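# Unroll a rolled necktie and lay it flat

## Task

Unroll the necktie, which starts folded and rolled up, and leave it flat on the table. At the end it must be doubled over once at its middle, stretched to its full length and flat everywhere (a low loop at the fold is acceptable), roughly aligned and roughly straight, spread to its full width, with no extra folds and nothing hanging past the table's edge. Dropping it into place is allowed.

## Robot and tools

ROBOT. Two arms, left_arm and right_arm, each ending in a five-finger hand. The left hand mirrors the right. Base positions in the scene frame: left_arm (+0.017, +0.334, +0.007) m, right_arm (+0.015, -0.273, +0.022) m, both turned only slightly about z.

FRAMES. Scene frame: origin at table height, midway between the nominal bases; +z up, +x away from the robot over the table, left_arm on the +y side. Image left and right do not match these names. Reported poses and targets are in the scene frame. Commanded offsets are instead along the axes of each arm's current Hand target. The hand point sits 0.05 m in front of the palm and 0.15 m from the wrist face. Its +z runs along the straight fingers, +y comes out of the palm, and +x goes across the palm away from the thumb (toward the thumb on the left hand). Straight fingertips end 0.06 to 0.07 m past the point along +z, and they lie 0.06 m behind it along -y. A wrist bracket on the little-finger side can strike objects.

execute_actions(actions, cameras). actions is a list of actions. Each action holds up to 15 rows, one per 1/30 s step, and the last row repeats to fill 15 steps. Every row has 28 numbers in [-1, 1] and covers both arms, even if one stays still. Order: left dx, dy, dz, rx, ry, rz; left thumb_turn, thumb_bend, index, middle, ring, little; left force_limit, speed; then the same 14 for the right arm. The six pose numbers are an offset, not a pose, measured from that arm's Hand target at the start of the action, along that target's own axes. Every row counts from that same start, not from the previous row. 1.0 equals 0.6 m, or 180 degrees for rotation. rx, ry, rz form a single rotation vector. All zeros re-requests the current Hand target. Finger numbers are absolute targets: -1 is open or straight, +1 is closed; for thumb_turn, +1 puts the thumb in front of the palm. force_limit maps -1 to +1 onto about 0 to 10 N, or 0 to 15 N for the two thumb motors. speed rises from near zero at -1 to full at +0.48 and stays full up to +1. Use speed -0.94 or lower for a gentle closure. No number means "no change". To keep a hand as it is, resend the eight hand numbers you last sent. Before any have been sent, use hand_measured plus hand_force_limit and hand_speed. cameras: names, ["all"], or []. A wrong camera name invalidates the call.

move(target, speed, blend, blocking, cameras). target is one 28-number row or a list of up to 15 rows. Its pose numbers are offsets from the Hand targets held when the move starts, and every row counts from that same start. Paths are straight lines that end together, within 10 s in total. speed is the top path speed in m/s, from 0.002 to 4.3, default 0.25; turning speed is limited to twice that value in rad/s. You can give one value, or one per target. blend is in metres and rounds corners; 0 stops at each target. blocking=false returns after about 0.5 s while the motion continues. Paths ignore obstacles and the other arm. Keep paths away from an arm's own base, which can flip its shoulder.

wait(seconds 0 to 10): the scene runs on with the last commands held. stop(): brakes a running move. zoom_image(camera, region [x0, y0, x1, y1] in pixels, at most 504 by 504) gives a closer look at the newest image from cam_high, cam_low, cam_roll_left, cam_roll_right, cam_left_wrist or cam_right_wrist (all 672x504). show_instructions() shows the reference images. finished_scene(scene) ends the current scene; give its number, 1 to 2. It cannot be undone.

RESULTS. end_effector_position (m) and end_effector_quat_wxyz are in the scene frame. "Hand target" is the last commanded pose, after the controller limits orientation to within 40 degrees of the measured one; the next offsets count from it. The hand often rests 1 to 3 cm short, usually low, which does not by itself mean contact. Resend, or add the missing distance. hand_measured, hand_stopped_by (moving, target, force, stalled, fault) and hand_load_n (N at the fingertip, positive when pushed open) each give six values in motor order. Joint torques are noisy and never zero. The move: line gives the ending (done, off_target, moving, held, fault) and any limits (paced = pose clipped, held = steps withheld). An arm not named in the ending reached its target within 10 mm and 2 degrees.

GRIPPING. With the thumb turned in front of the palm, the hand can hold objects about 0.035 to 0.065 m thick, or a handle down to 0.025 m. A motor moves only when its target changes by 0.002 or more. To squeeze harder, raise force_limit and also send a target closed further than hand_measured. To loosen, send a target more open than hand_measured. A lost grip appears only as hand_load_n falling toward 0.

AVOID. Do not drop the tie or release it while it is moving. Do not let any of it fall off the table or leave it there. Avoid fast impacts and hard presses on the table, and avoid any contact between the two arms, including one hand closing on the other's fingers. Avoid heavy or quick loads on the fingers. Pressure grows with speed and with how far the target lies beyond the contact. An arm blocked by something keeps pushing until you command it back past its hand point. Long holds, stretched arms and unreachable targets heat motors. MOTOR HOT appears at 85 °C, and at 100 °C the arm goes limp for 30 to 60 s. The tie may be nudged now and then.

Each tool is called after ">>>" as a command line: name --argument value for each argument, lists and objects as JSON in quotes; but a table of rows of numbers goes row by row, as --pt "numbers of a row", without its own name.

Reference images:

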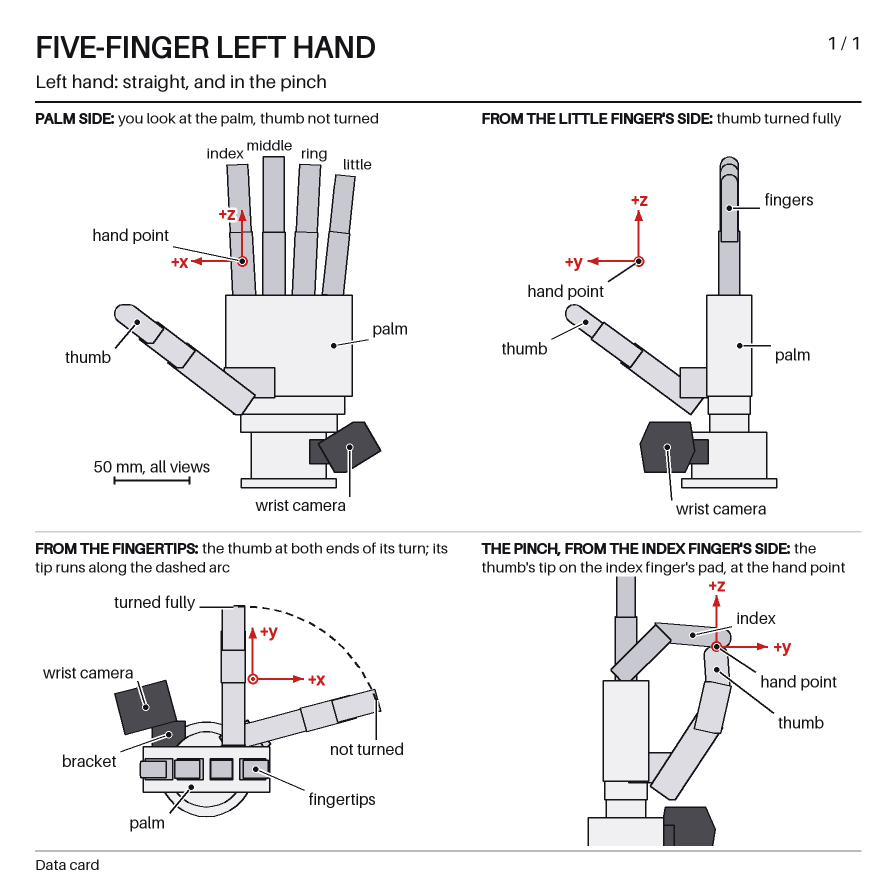

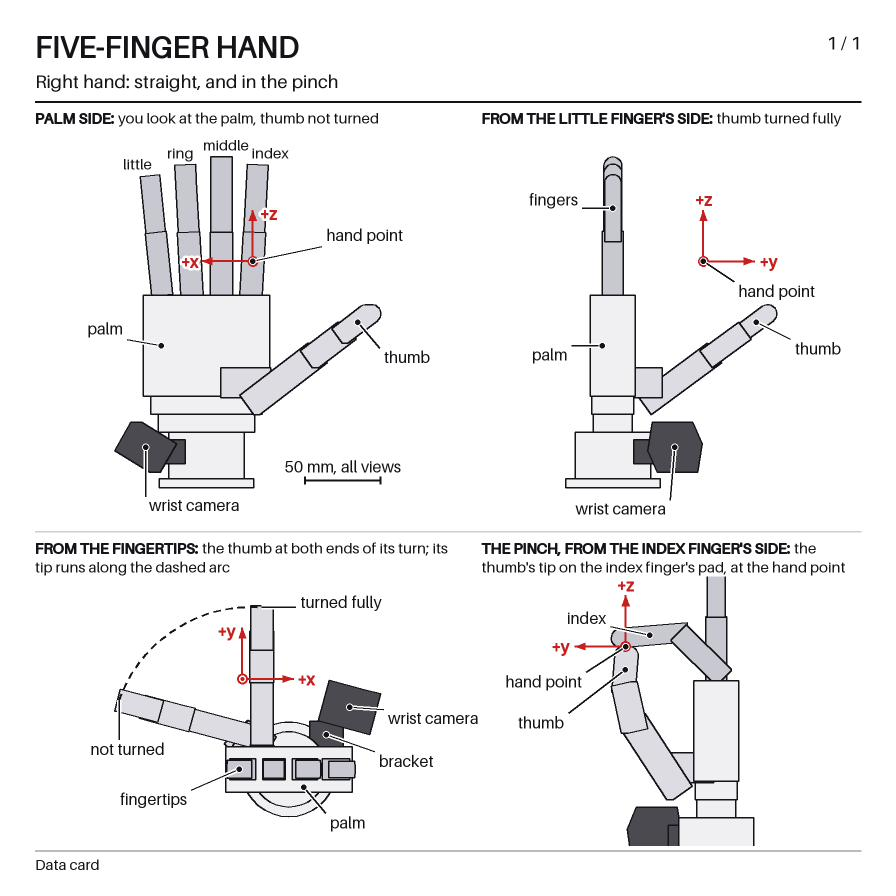

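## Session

>>> execute_actions --actions '[]'

>>> zoom_image --camera "cam_high" --region '[200, 150, 400, 320]'

>>> zoom_image --camera "cam_low" --region '[330, 180, 530, 290]'

Scene clock: 0.00 s.
left_arm: end_effector_position=(+0.9631, +0.2341, +0.1870) hand_measured=(-1.000, -1.000, -1.000, -1.000, -1.000, -1.000) hand_load_n=(+0.0, +0.0, +0.0, -0.5, +0.0, +0.0) hand_stopped_by=(target, target, target, target, target, target) hand_force_limit=0.00 hand_speed=-0.80 end_effector_quat_wxyz=(-0.303, +0.674, -0.407, +0.537) | right_arm: end_effector_position=(+0.8589, -0.1475, +0.1508) hand_measured=(-1.000, -1.000, -1.000, -1.000, -1.000, -1.000) hand_load_n=(+0.0, +0.0, +0.0, +0.0, +0.0, +0.0) hand_stopped_by=(target, target, target, target, target, target) hand_force_limit=0.00 hand_speed=-0.80 end_effector_quat_wxyz=(-0.536, +0.684, -0.207, +0.451)
Joint positions: left_arm=[-0.053 2.301 2.072 -0.014 -0.019 -0.519] | right_arm=[0.043 2.162 1.594 0.544 -0.553 -0.418]
Joint velocities: within noise
Joint torques (N m): no reading
Motor temperatures (°C): left_arm=[26 34 27 23 24 24] | right_arm=[24 32 22 24 23 22]
Heat: left arm: hottest shoulder 34 °C; right arm: hottest shoulder 32 °C.
Hand target: left_arm +0.9680, +0.2338, +0.1865; -0.304, +0.672, -0.405, +0.540 | right_arm +0.8648, -0.1474, +0.1593; -0.538, +0.679, -0.201, +0.457
camera_calibration:
cam_left_wrist: T_world_to_cam=[[0.256032, 0.206756, 0.944298, -0.466476], [-0.481242, -0.819939, 0.310009, 0.59646], [0.838364, -0.533808, -0.110431, -0.547447], [0, 0, 0, 1]] pos_world=[0.865434, 0.293276, 0.195129]
cam_right_wrist: T_world_to_cam=[[0.363309, -0.50989, -0.779756, -0.266387], [-0.810102, 0.24048, -0.5347, 0.805201], [0.460154, 0.825943, -0.325694, -0.107024], [0, 0, 0, 1]] pos_world=[0.798323, -0.241068, 0.187967]

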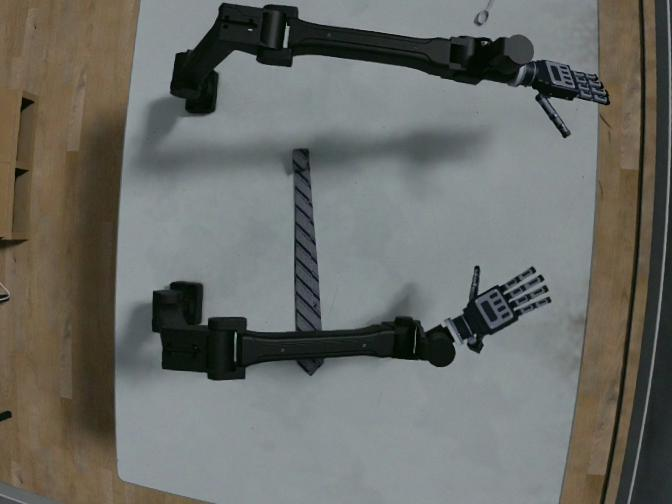

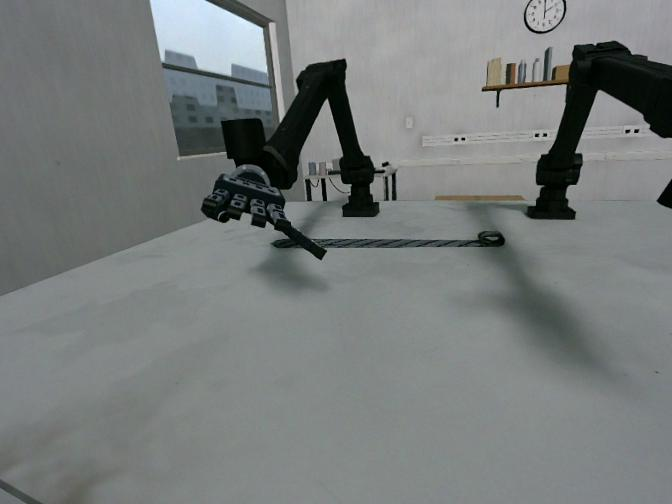

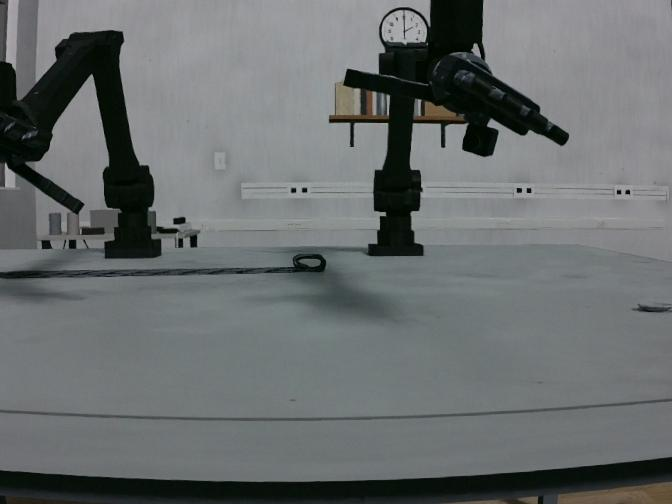

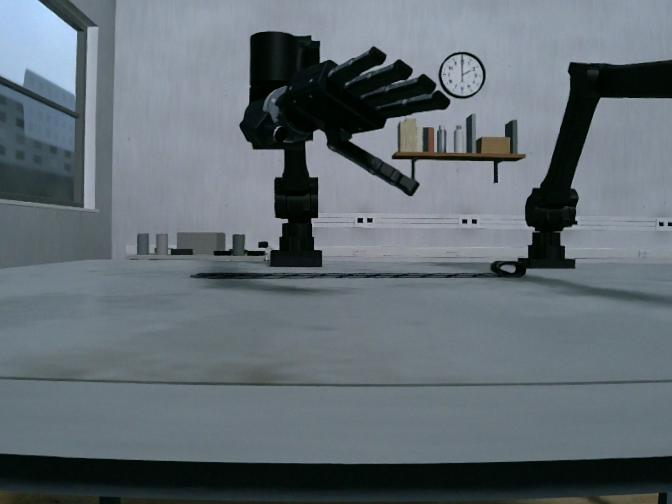

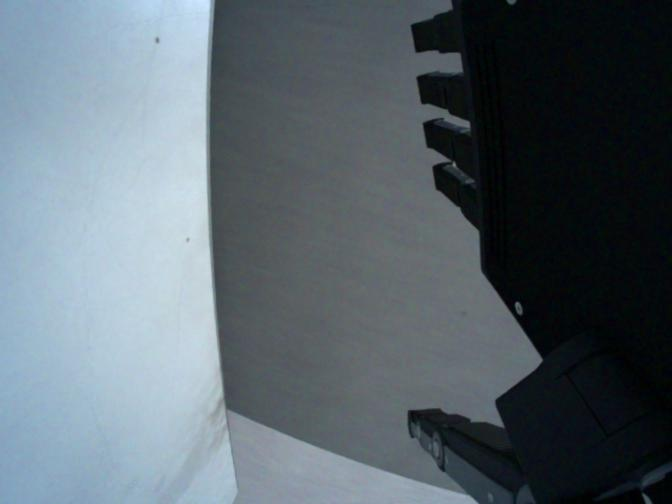

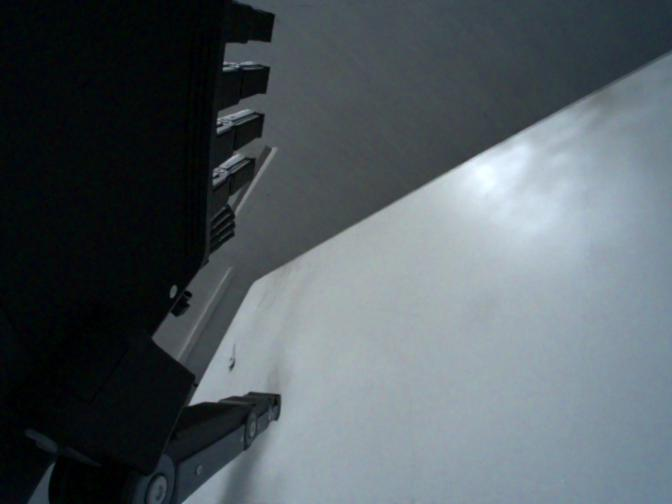

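Scaled by 2.520 from the camera's 672x504 image, which has a finer 960x720 frame.

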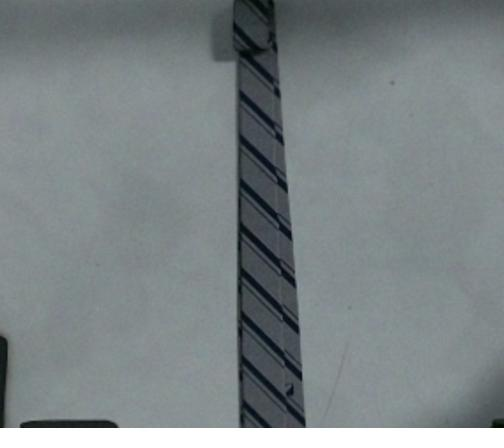

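Scaled by 2.520 from the camera's 672x504 image, which has a finer 960x720 frame.

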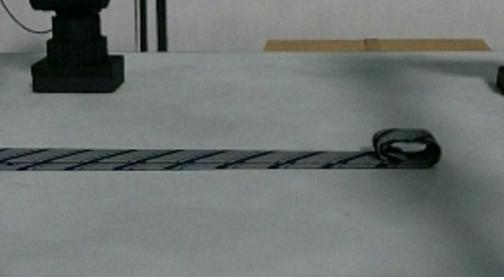

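>>> move --target '[0.116,0.21,-0.992,-0.337,0.310,0.434,-1,-1,-1,-1,-1,-1,0,-0.8,0,0,0,0,0,0,-1,-1,-1,-1,-1,-1,0,-0.8]' --speed 0.3 --cameras '["cam_high","cam_low","cam_roll_left"]'

Scene clock: 42.73 s.
left_arm: end_effector_position=(+0.3760, +0.1263, +0.2560) hand_measured=(-1.000, -1.000, -1.000, -1.000, -1.000, -1.000) hand_load_n=(+0.0, +0.0, +0.0, +0.0, +0.0, +0.0) hand_stopped_by=(target, target, target, target, target, target) hand_force_limit=0.00 hand_speed=-0.80 end_effector_quat_wxyz=(+0.018, -0.056, +0.973, -0.221) | right_arm: end_effector_position=(+0.8589, -0.1475, +0.1508) hand_measured=(-1.000, -1.000, -1.000, -1.000, -1.000, -1.000) hand_load_n=(+0.0, +0.0, +0.0, +0.0, +0.0, +0.0) hand_stopped_by=(target, target, target, target, target, target) hand_force_limit=0.00 hand_speed=-0.80 end_effector_quat_wxyz=(-0.536, +0.684, -0.207, +0.451)
Joint positions: left_arm=[-0.43 1.392 1.41 -1.337 0.374 0.983] | right_arm=[0.043 2.162 1.594 0.544 -0.553 -0.418]
Joint torques (N m): left_arm=[-0.15 -11.58 6.84 0.08 0.18 0.2] | right_arm=[1.14 -19.08 8.81 2.39 0.03 -0.08]
Motor temperatures (°C): left_arm=[26 39 34 23 24 24] | right_arm=[24 34 25 24 22 22]
Heat: left arm: hottest shoulder 39 °C; right arm: hottest shoulder 34 °C.
Hand target: left_arm +0.3682, +0.1288, +0.2512; +0.011, -0.049, +0.975, -0.216 | right_arm +0.8648, -0.1474, +0.1593; -0.538, +0.679, -0.201, +0.457
Off the commanded pose: left_arm 0.010 m, 1 deg | right_arm 0.010 m, 1 deg.
move: done
Images, in order (width x height): cam_high 672x504, cam_low 672x504, cam_roll_left 672x504.

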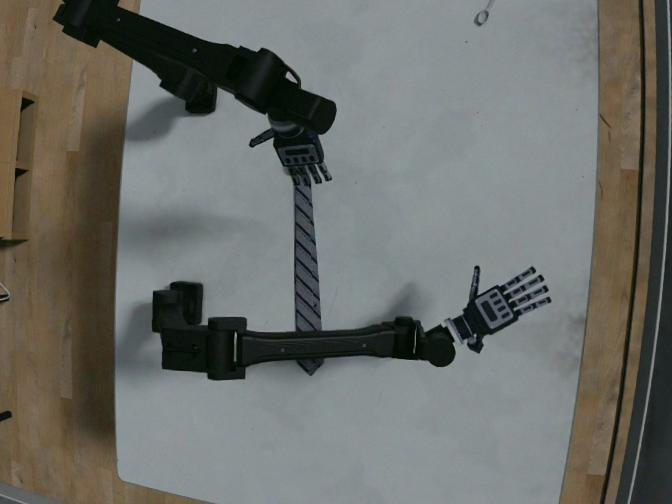

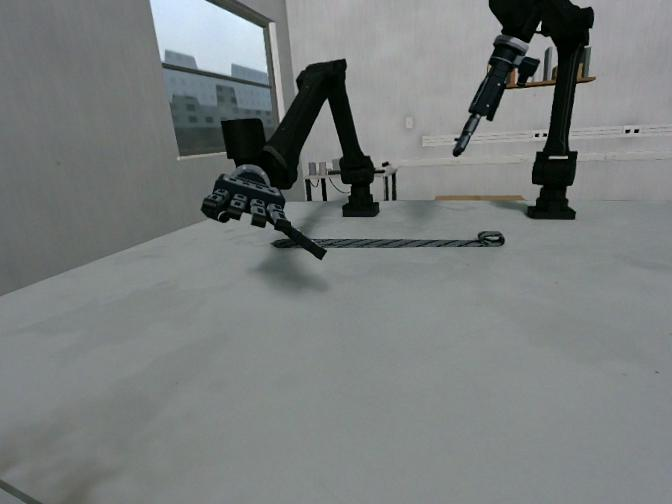

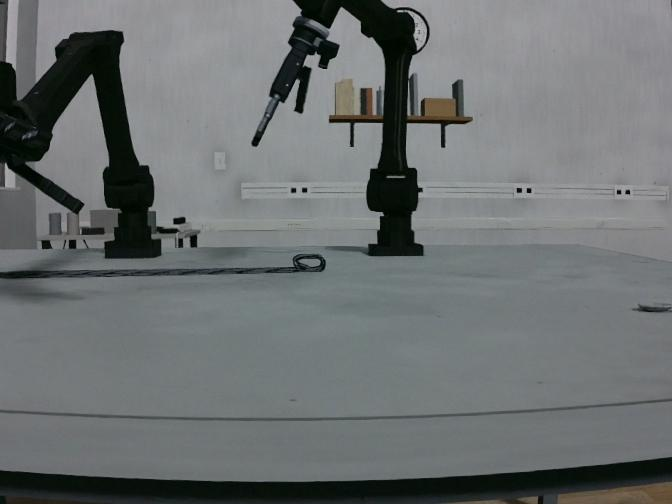

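>>> move --pt "0.113 0.095 0.176 0 0 0 -1 -1 -1 -1 -1 -1 0 -0.8 0 0 0 0 0 0 -1 -1 -1 -1 -1 -1 0 -0.8" --pt "0.113 0.150 0.294 0 0 0 -1 -1 -1 -1 -1 -1 0 -0.8 0 0 0 0 0 0 -1 -1 -1 -1 -1 -1 0 -0.8" --speed '[0.2,0.08]' --blend '[0.02,0]' --cameras '["cam_high","cam_low"]'

>>> zoom_image --camera "cam_low" --region '[430, 160, 580, 270]'

>>> zoom_image --camera "cam_high" --region '[220, 80, 380, 220]'

Scene clock: 52.63 s.
left_arm: end_effector_position=(+0.3072, +0.1313, +0.0646) hand_measured=(-1.000, -1.000, -1.000, -1.000, -1.000, -1.000) hand_load_n=(+0.0, +0.0, +0.0, +0.0, +0.0, +0.0) hand_stopped_by=(target, target, target, target, target, target) hand_force_limit=0.00 hand_speed=-0.80 end_effector_quat_wxyz=(+0.022, -0.047, +0.974, -0.222) | right_arm: end_effector_position=(+0.8589, -0.1475, +0.1508) hand_measured=(-1.000, -1.000, -1.000, -1.000, -1.000, -1.000) hand_load_n=(+0.0, +0.0, +0.0, -0.5, +0.0, +0.0) hand_stopped_by=(target, target, target, target, target, target) hand_force_limit=0.00 hand_speed=-0.80 end_effector_quat_wxyz=(-0.536, +0.684, -0.207, +0.451)
Joint positions: left_arm=[-0.5 1.34 0.837 -0.787 0.355 0.927] | right_arm=[0.043 2.162 1.594 0.544 -0.553 -0.418]
Joint torques (N m): left_arm=[-0.91 -7.36 6.24 1.14 0.16 -0.04] | right_arm=[1.08 -19.08 8.83 2.39 0.03 -0.08]
Heat: left arm: hottest shoulder 38 °C; right arm: hottest shoulder 34 °C.
Hand target: left_arm +0.3000, +0.1291, +0.0534; +0.011, -0.049, +0.975, -0.216 | right_arm +0.8648, -0.1474, +0.1593; -0.538, +0.679, -0.201, +0.457
Off the commanded pose: left_arm 0.014 m, 1 deg | right_arm 0.010 m, 1 deg.
move: off_target (left_arm)
Images, in order (width x height): cam_high 672x504, cam_low 672x504.

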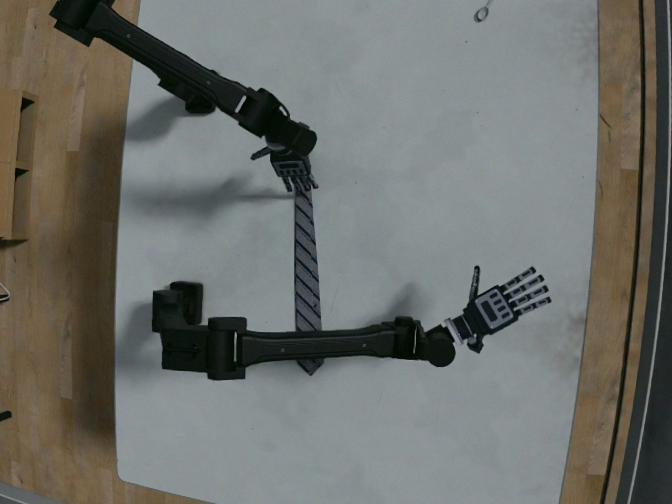

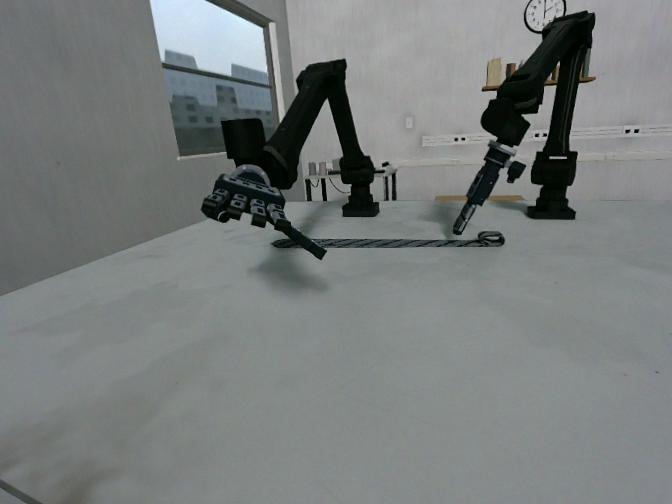

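Scaled by 3.360 from the camera's 672x504 image, which has a finer 960x720 frame.

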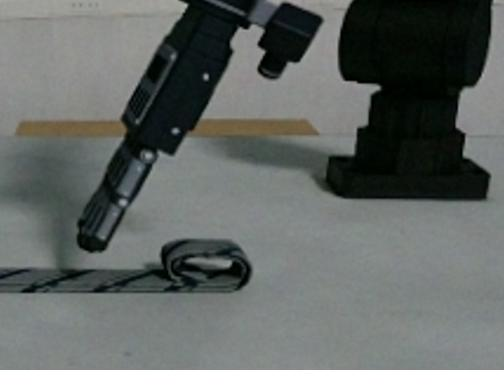

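Scaled by 3.150 from the camera's 672x504 image, which has a finer 960x720 frame.

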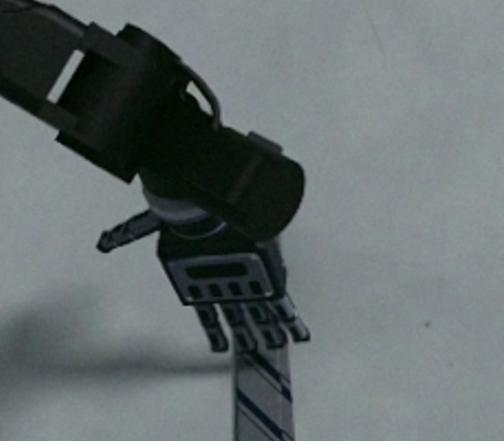

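>>> move --pt "-0.017 0.008 0.022 0 0 0 -1 -1 -1 -1 -1 -1 0 -0.8 0 0 0 0 0 0 -1 -1 -1 -1 -1 -1 0 -0.8" --pt "-0.025 0.463 -0.190 0 0 0 -1 -1 -1 -1 -1 -1 0 -0.8 0 0 0 0 0 0 -1 -1 -1 -1 -1 -1 0 -0.8" --speed 0.1 --blend '[0.003,0]' --cameras '["cam_high","cam_low","cam_roll_left"]'

>>> zoom_image --camera "cam_low" --region '[430, 160, 650, 270]'

>>> zoom_image --camera "cam_high" --region '[270, 80, 350, 180]'

>>> zoom_image --camera "cam_roll_left" --region '[230, 230, 430, 290]'

Scene clock: 62.90 s.
left_arm: end_effector_position=(+0.2754, +0.4176, +0.0391) hand_measured=(-1.000, -1.000, -1.000, -1.000, -1.000, -1.000) hand_load_n=(+0.0, +0.0, +0.0, +0.5, -0.5, -0.5) hand_stopped_by=(target, target, target, target, target, target) hand_force_limit=0.00 hand_speed=-0.80 end_effector_quat_wxyz=(+0.011, -0.050, +0.974, -0.222) | right_arm: end_effector_position=(+0.8589, -0.1475, +0.1508) hand_measured=(-1.000, -1.000, -1.000, -1.000, -1.000, -1.000) hand_load_n=(+0.0, +0.0, +0.0, +0.0, +0.0, +0.0) hand_stopped_by=(target, target, target, target, target, target) hand_force_limit=0.00 hand_speed=-0.80 end_effector_quat_wxyz=(-0.536, +0.684, -0.207, +0.451)
Joint positions: left_arm=[0.385 1.333 0.757 -1.131 0.428 1.886] | right_arm=[0.043 2.162 1.594 0.544 -0.553 -0.418]
Joint torques (N m): left_arm=[1.38 -4.95 8.69 -0.49 -0.3 0.23] | right_arm=[1.08 -19.02 8.83 2.44 0.02 -0.08]
Heat: left arm: hottest shoulder 37 °C; right arm: hottest shoulder 35 °C.
Hand target: left_arm +0.2849, +0.4293, +0.0395; +0.011, -0.049, +0.975, -0.216 | right_arm +0.8648, -0.1474, +0.1593; -0.538, +0.679, -0.201, +0.457
Off the commanded pose: left_arm 0.015 m, 1 deg | right_arm 0.010 m, 1 deg.
move: off_target (left_arm)
Images, in order (width x height): cam_high 672x504, cam_low 672x504, cam_roll_left 672x504.

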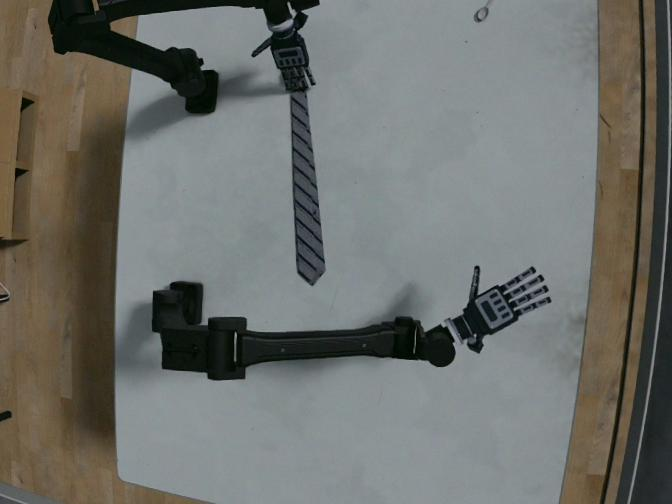

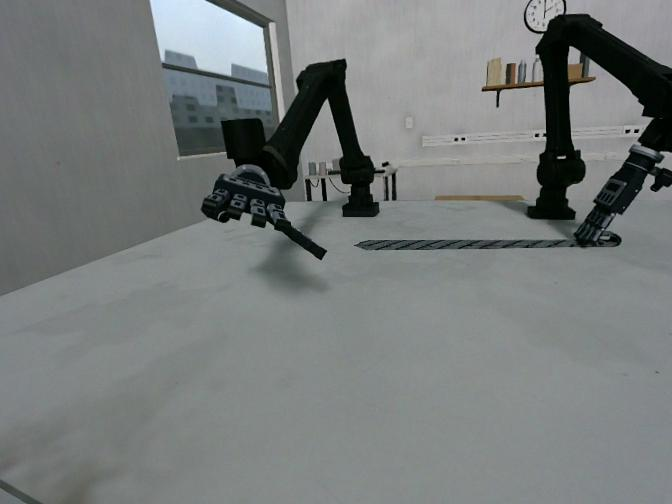

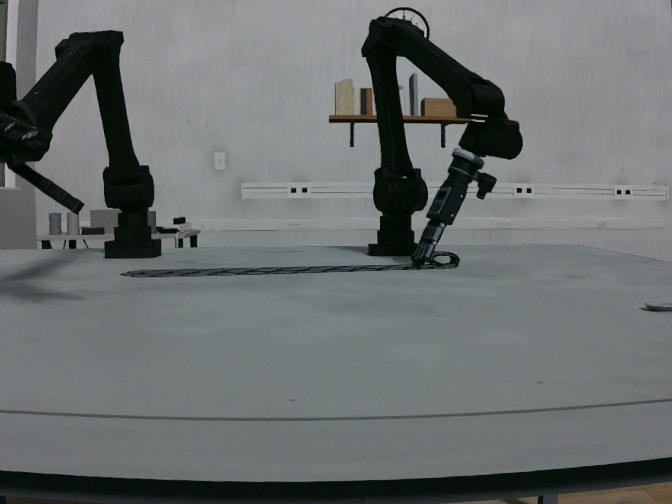

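Scaled by 2.291 from the camera's 672x504 image, which has a finer 960x720 frame.

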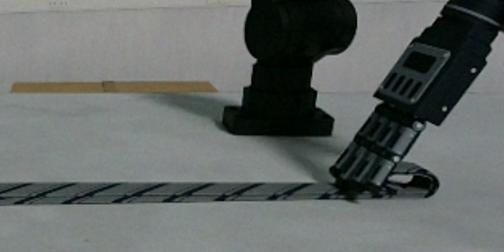

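Scaled by 5.040 from the camera's 672x504 image, which has a finer 960x720 frame.

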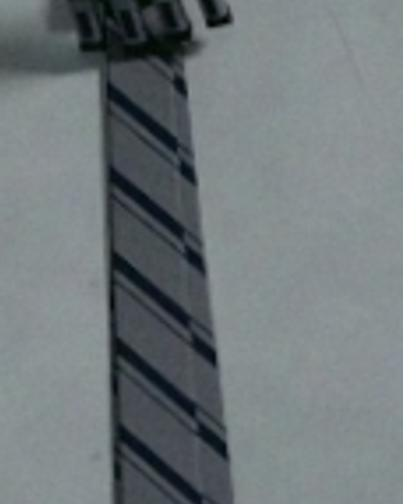

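Scaled by 2.520 from the camera's 672x504 image, which has a finer 960x720 frame.

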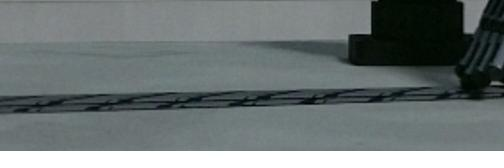

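>>> move --pt "0 -0.021 -0.045 0 0 0 -1 -1 -1 -1 -1 -1 0 -0.8 0 0 0 0 0 0 -1 -1 -1 -1 -1 -1 0 -0.8" --pt "-0.011 -0.075 -0.020 0 0 0 -1 -1 -1 -1 -1 -1 0 -0.8 0 0 0 0 0 0 -1 -1 -1 -1 -1 -1 0 -0.8" --pt "-0.011 -0.065 0.001 0 0 0 -1 -1 -1 -1 -1 -1 0 -0.8 0 0 0 0 0 0 -1 -1 -1 -1 -1 -1 0 -0.8" --speed 0.1 --blend '[0.008,0.005,0]' --cameras '["cam_high","cam_low"]'

>>> zoom_image --camera "cam_low" --region '[530, 180, 650, 270]'

>>> zoom_image --camera "cam_high" --region '[250, 0, 350, 120]'

Scene clock: 75.93 s.
left_arm: end_effector_position=(+0.2867, +0.3944, +0.0538) hand_measured=(-1.000, -1.000, -1.000, -1.000, -1.000, -1.000) hand_load_n=(+0.0, +0.0, +0.0, +0.0, +0.0, +0.0) hand_stopped_by=(target, target, target, target, target, target) hand_force_limit=0.00 hand_speed=-0.80 end_effector_quat_wxyz=(+0.006, -0.049, +0.975, -0.219) | right_arm: end_effector_position=(+0.8589, -0.1475, +0.1508) hand_measured=(-1.000, -1.000, -1.000, -1.000, -1.000, -1.000) hand_load_n=(+0.0, +0.0, +0.0, +0.0, +0.0, +0.0) hand_stopped_by=(target, target, target, target, target, target) hand_force_limit=0.00 hand_speed=-0.80 end_effector_quat_wxyz=(-0.536, +0.684, -0.207, +0.451)
Joint positions: left_arm=[0.295 1.313 0.785 -1.146 0.429 1.793] | right_arm=[0.043 2.162 1.594 0.544 -0.553 -0.418]
Joint torques (N m): left_arm=[-0.56 -6.77 7.66 0.14 0.22 -0.03] | right_arm=[1.2 -19.14 8.81 2.41 0.03 -0.08]
Heat: left arm: hottest shoulder 37 °C; right arm: hottest shoulder 35 °C.
Hand target: left_arm +0.2951, +0.3944, +0.0555; +0.011, -0.049, +0.975, -0.216 | right_arm +0.8648, -0.1474, +0.1593; -0.538, +0.679, -0.201, +0.457
Off the commanded pose: left_arm 0.008 m, 1 deg | right_arm 0.010 m, 1 deg.
move: done
Images, in order (width x height): cam_high 672x504, cam_low 672x504.

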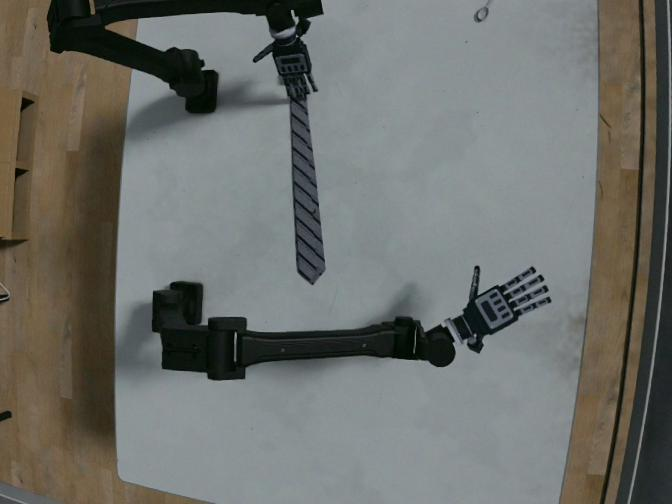

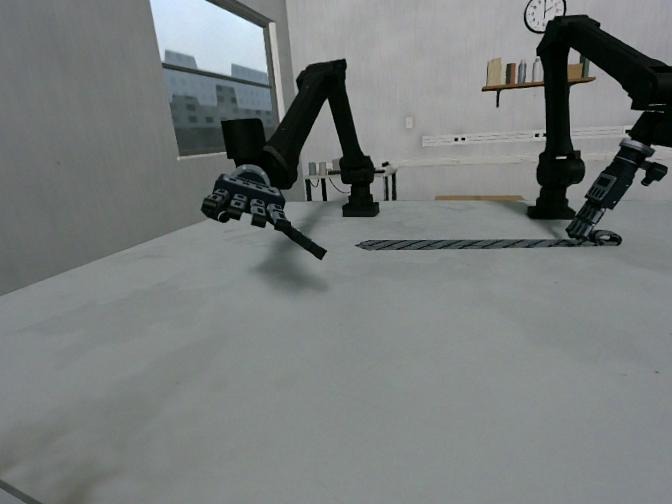

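Scaled by 4.200 from the camera's 672x504 image, which has a finer 960x720 frame.

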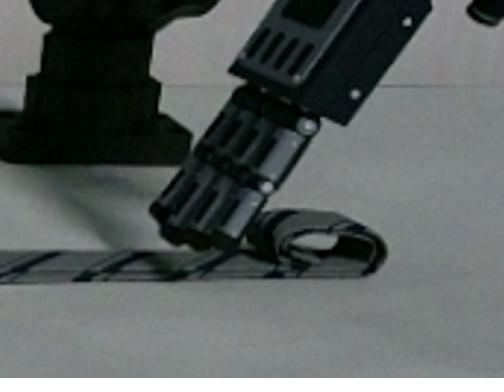

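Scaled by 4.200 from the camera's 672x504 image, which has a finer 960x720 frame.

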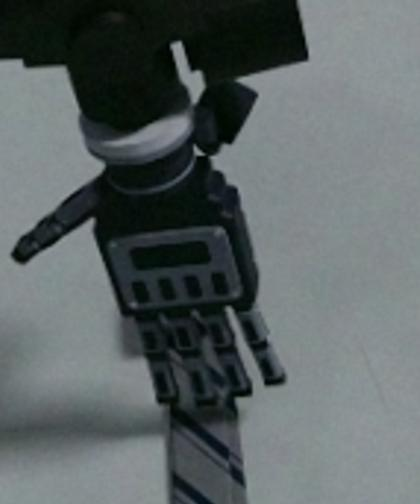

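>>> move --target '[-0.004,0.181,-0.086,0,0,0,-1,-1,-1,-1,-1,-1,0,-0.8,0,0,0,0,0,0,-1,-1,-1,-1,-1,-1,0,-0.8]' --speed 0.1 --cameras '["cam_high","cam_low","cam_roll_left"]'

>>> zoom_image --camera "cam_low" --region '[552, 180, 672, 270]'

>>> zoom_image --camera "cam_roll_left" --region '[380, 200, 540, 280]'

Scene clock: 81.50 s.
left_arm: end_effector_position=(+0.2738, +0.5007, +0.0513) hand_measured=(-1.000, -1.000, -1.000, -1.000, -1.000, -1.000) hand_load_n=(+0.0, +0.0, +0.0, +0.0, +0.0, +0.0) hand_stopped_by=(target, target, target, target, target, target) hand_force_limit=0.00 hand_speed=-0.80 end_effector_quat_wxyz=(+0.001, -0.067, +0.976, -0.207) | right_arm: end_effector_position=(+0.8589, -0.1475, +0.1508) hand_measured=(-1.000, -1.000, -1.000, -1.000, -1.000, -1.000) hand_load_n=(-0.5, +0.0, +0.0, +0.0, +0.0, +0.0) hand_stopped_by=(target, target, target, target, target, target) hand_force_limit=0.00 hand_speed=-0.80 end_effector_quat_wxyz=(-0.536, +0.684, -0.207, +0.451)
Joint positions: left_arm=[0.59 1.435 0.892 -1.246 0.36 2.069] | right_arm=[0.043 2.162 1.594 0.544 -0.553 -0.418]
Joint torques (N m): left_arm=[1.08 -7.24 9.52 -0.92 0.16 0.2] | right_arm=[1.14 -19.08 8.81 2.4 0.02 -0.07]
Heat: left arm: hottest shoulder 36 °C; right arm: hottest shoulder 35 °C.
Hand target: left_arm +0.2854, +0.5143, +0.0565; +0.011, -0.049, +0.975, -0.216 | right_arm +0.8648, -0.1474, +0.1593; -0.538, +0.679, -0.201, +0.457
Off the commanded pose: left_arm 0.019 m, 2 deg | right_arm 0.010 m, 1 deg.
joint sent to its limit (left arm) — joint 6 (wrist roll), upper limit. The joint targets still meet the commanded pose.
move: off_target (left_arm)
Images, in order (width x height): cam_high 672x504, cam_low 672x504, cam_roll_left 672x504.

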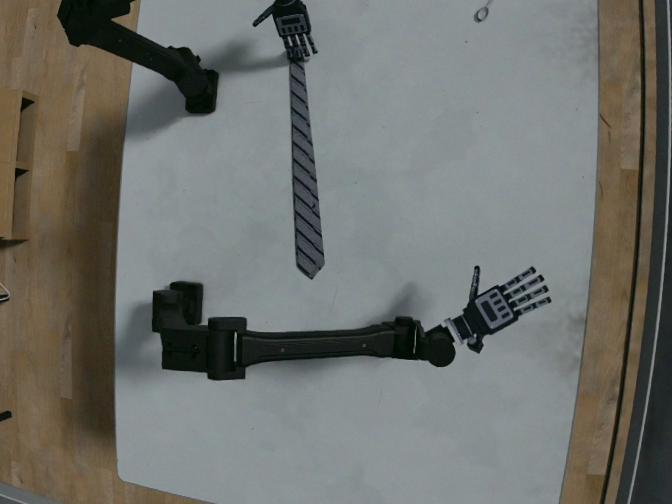

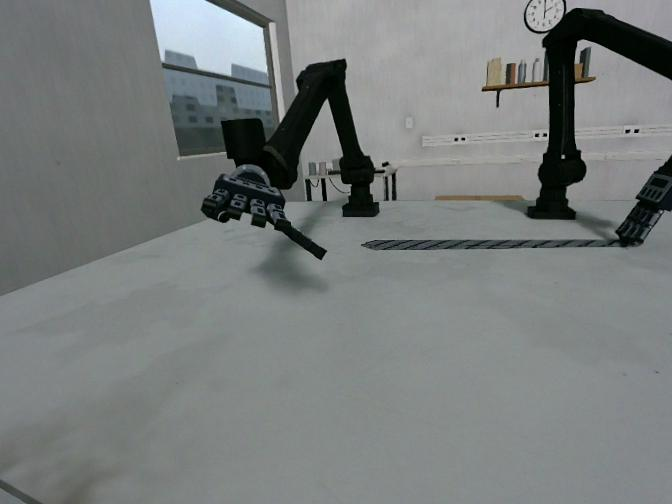

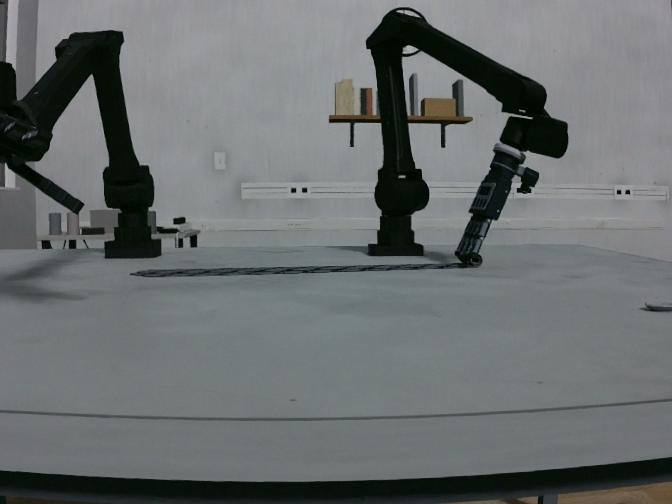

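Scaled by 4.200 from the camera's 672x504 image, which has a finer 960x720 frame.

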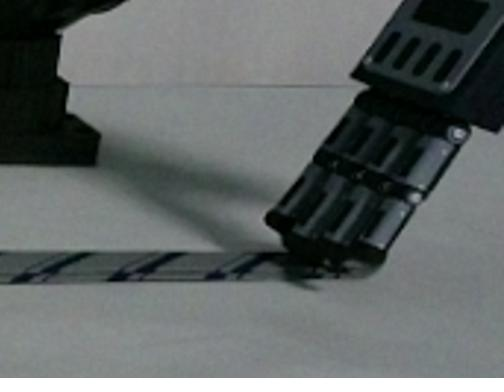

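Scaled by 3.150 from the camera's 672x504 image, which has a finer 960x720 frame.

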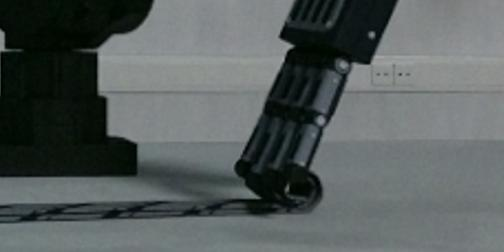

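>>> move --target '[0.027,0.213,-0.105,0,-0.035,-0.075,-1,-1,-1,-1,-1,-1,0,-0.8,0,0,0,0,0,0,-1,-1,-1,-1,-1,-1,0,-0.8]' --speed 0.1 --cameras '["cam_high","cam_low","cam_roll_left"]'

>>> zoom_image --camera "cam_high" --region '[250, 0, 350, 100]'

>>> zoom_image --camera "cam_low" --region '[552, 180, 672, 270]'

>>> zoom_image --camera "cam_roll_left" --region '[400, 200, 560, 280]'

Scene clock: 89.50 s.
left_arm: end_effector_position=(+0.2488, +0.6384, +0.0571) hand_measured=(-1.000, -1.000, -1.000, -1.000, -1.000, -1.000) hand_load_n=(+0.0, +0.0, +0.0, +0.0, +0.0, +0.0) hand_stopped_by=(target, target, target, target, target, target) hand_force_limit=0.00 hand_speed=-0.80 end_effector_quat_wxyz=(+0.024, -0.220, +0.957, -0.190) | right_arm: end_effector_position=(+0.8589, -0.1475, +0.1508) hand_measured=(-1.000, -1.000, -1.000, -1.000, -1.000, -1.000) hand_load_n=(+0.0, +0.0, +0.0, +0.0, +0.0, +0.0) hand_stopped_by=(target, target, target, target, target, target) hand_force_limit=0.00 hand_speed=-0.80 end_effector_quat_wxyz=(-0.536, +0.684, -0.207, +0.451)
Joint positions: left_arm=[0.911 1.611 1.113 -1.287 0.323 2.07] | right_arm=[0.043 2.162 1.594 0.544 -0.553 -0.418]
Joint torques (N m): left_arm=[0.91 -9.93 9.73 -0.98 0.15 0.21] | right_arm=[1.14 -19.08 8.83 2.41 0.02 -0.08]
Heat: left arm: hottest shoulder 36 °C; right arm: hottest shoulder 36 °C.
Hand target: left_arm +0.2551, +0.6543, +0.0597; +0.039, -0.175, +0.961, -0.212 | right_arm +0.8648, -0.1474, +0.1593; -0.538, +0.679, -0.201, +0.457
Off the commanded pose: left_arm 0.017 m, 6 deg | right_arm 0.010 m, 1 deg.
joint sent to its limit (left arm) — joint 6 (wrist roll), upper limit. The joint targets are off in orientation, not in position.
move: off_target (left_arm)
Images, in order (width x height): cam_high 672x504, cam_low 672x504, cam_roll_left 672x504.

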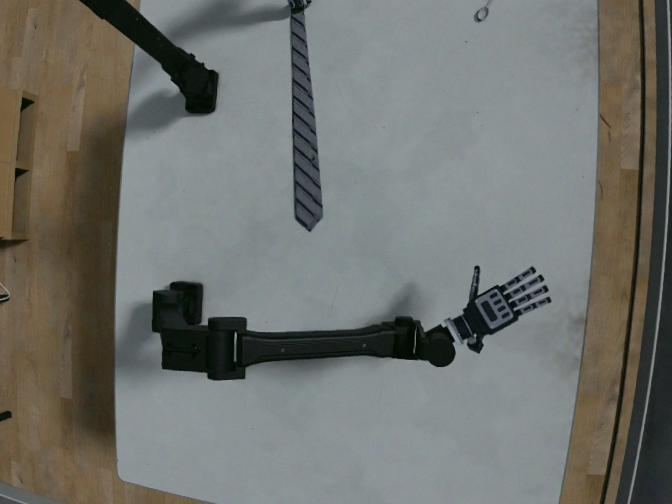

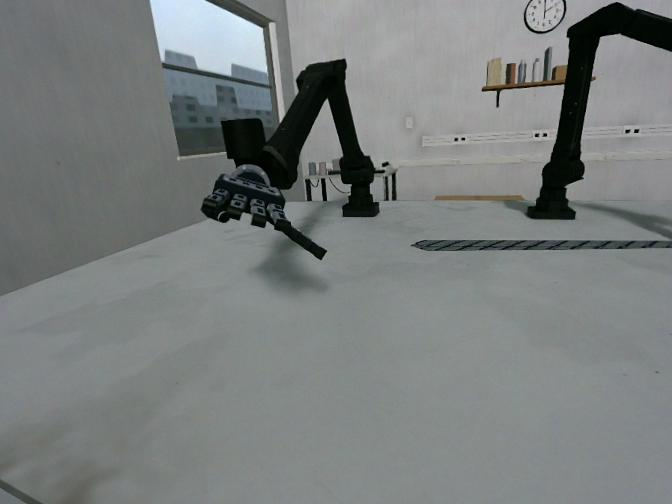

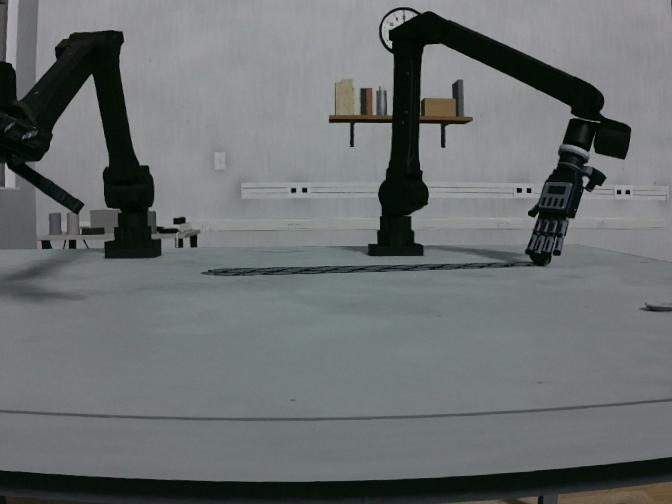

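Scaled by 5.040 from the camera's 672x504 image, which has a finer 960x720 frame.

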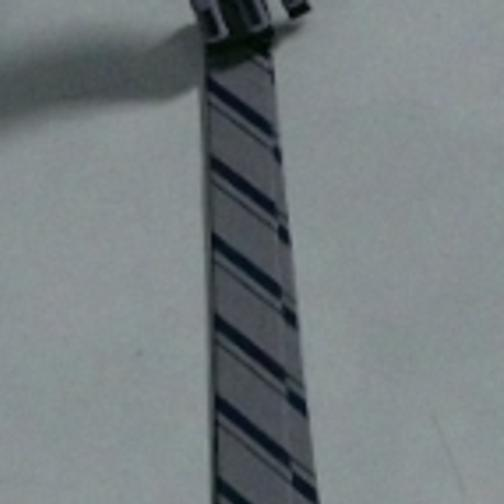

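Scaled by 4.200 from the camera's 672x504 image, which has a finer 960x720 frame.

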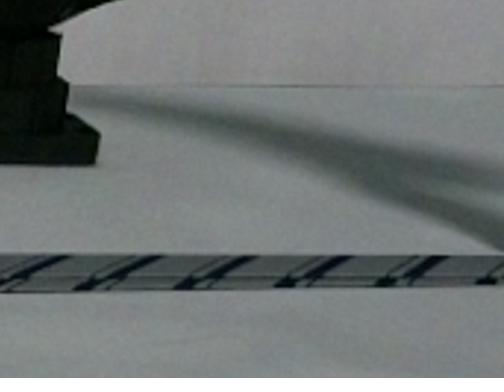

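Scaled by 3.150 from the camera's 672x504 image, which has a finer 960x720 frame.

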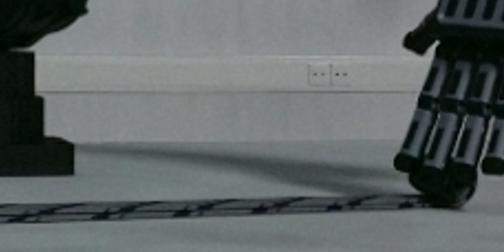

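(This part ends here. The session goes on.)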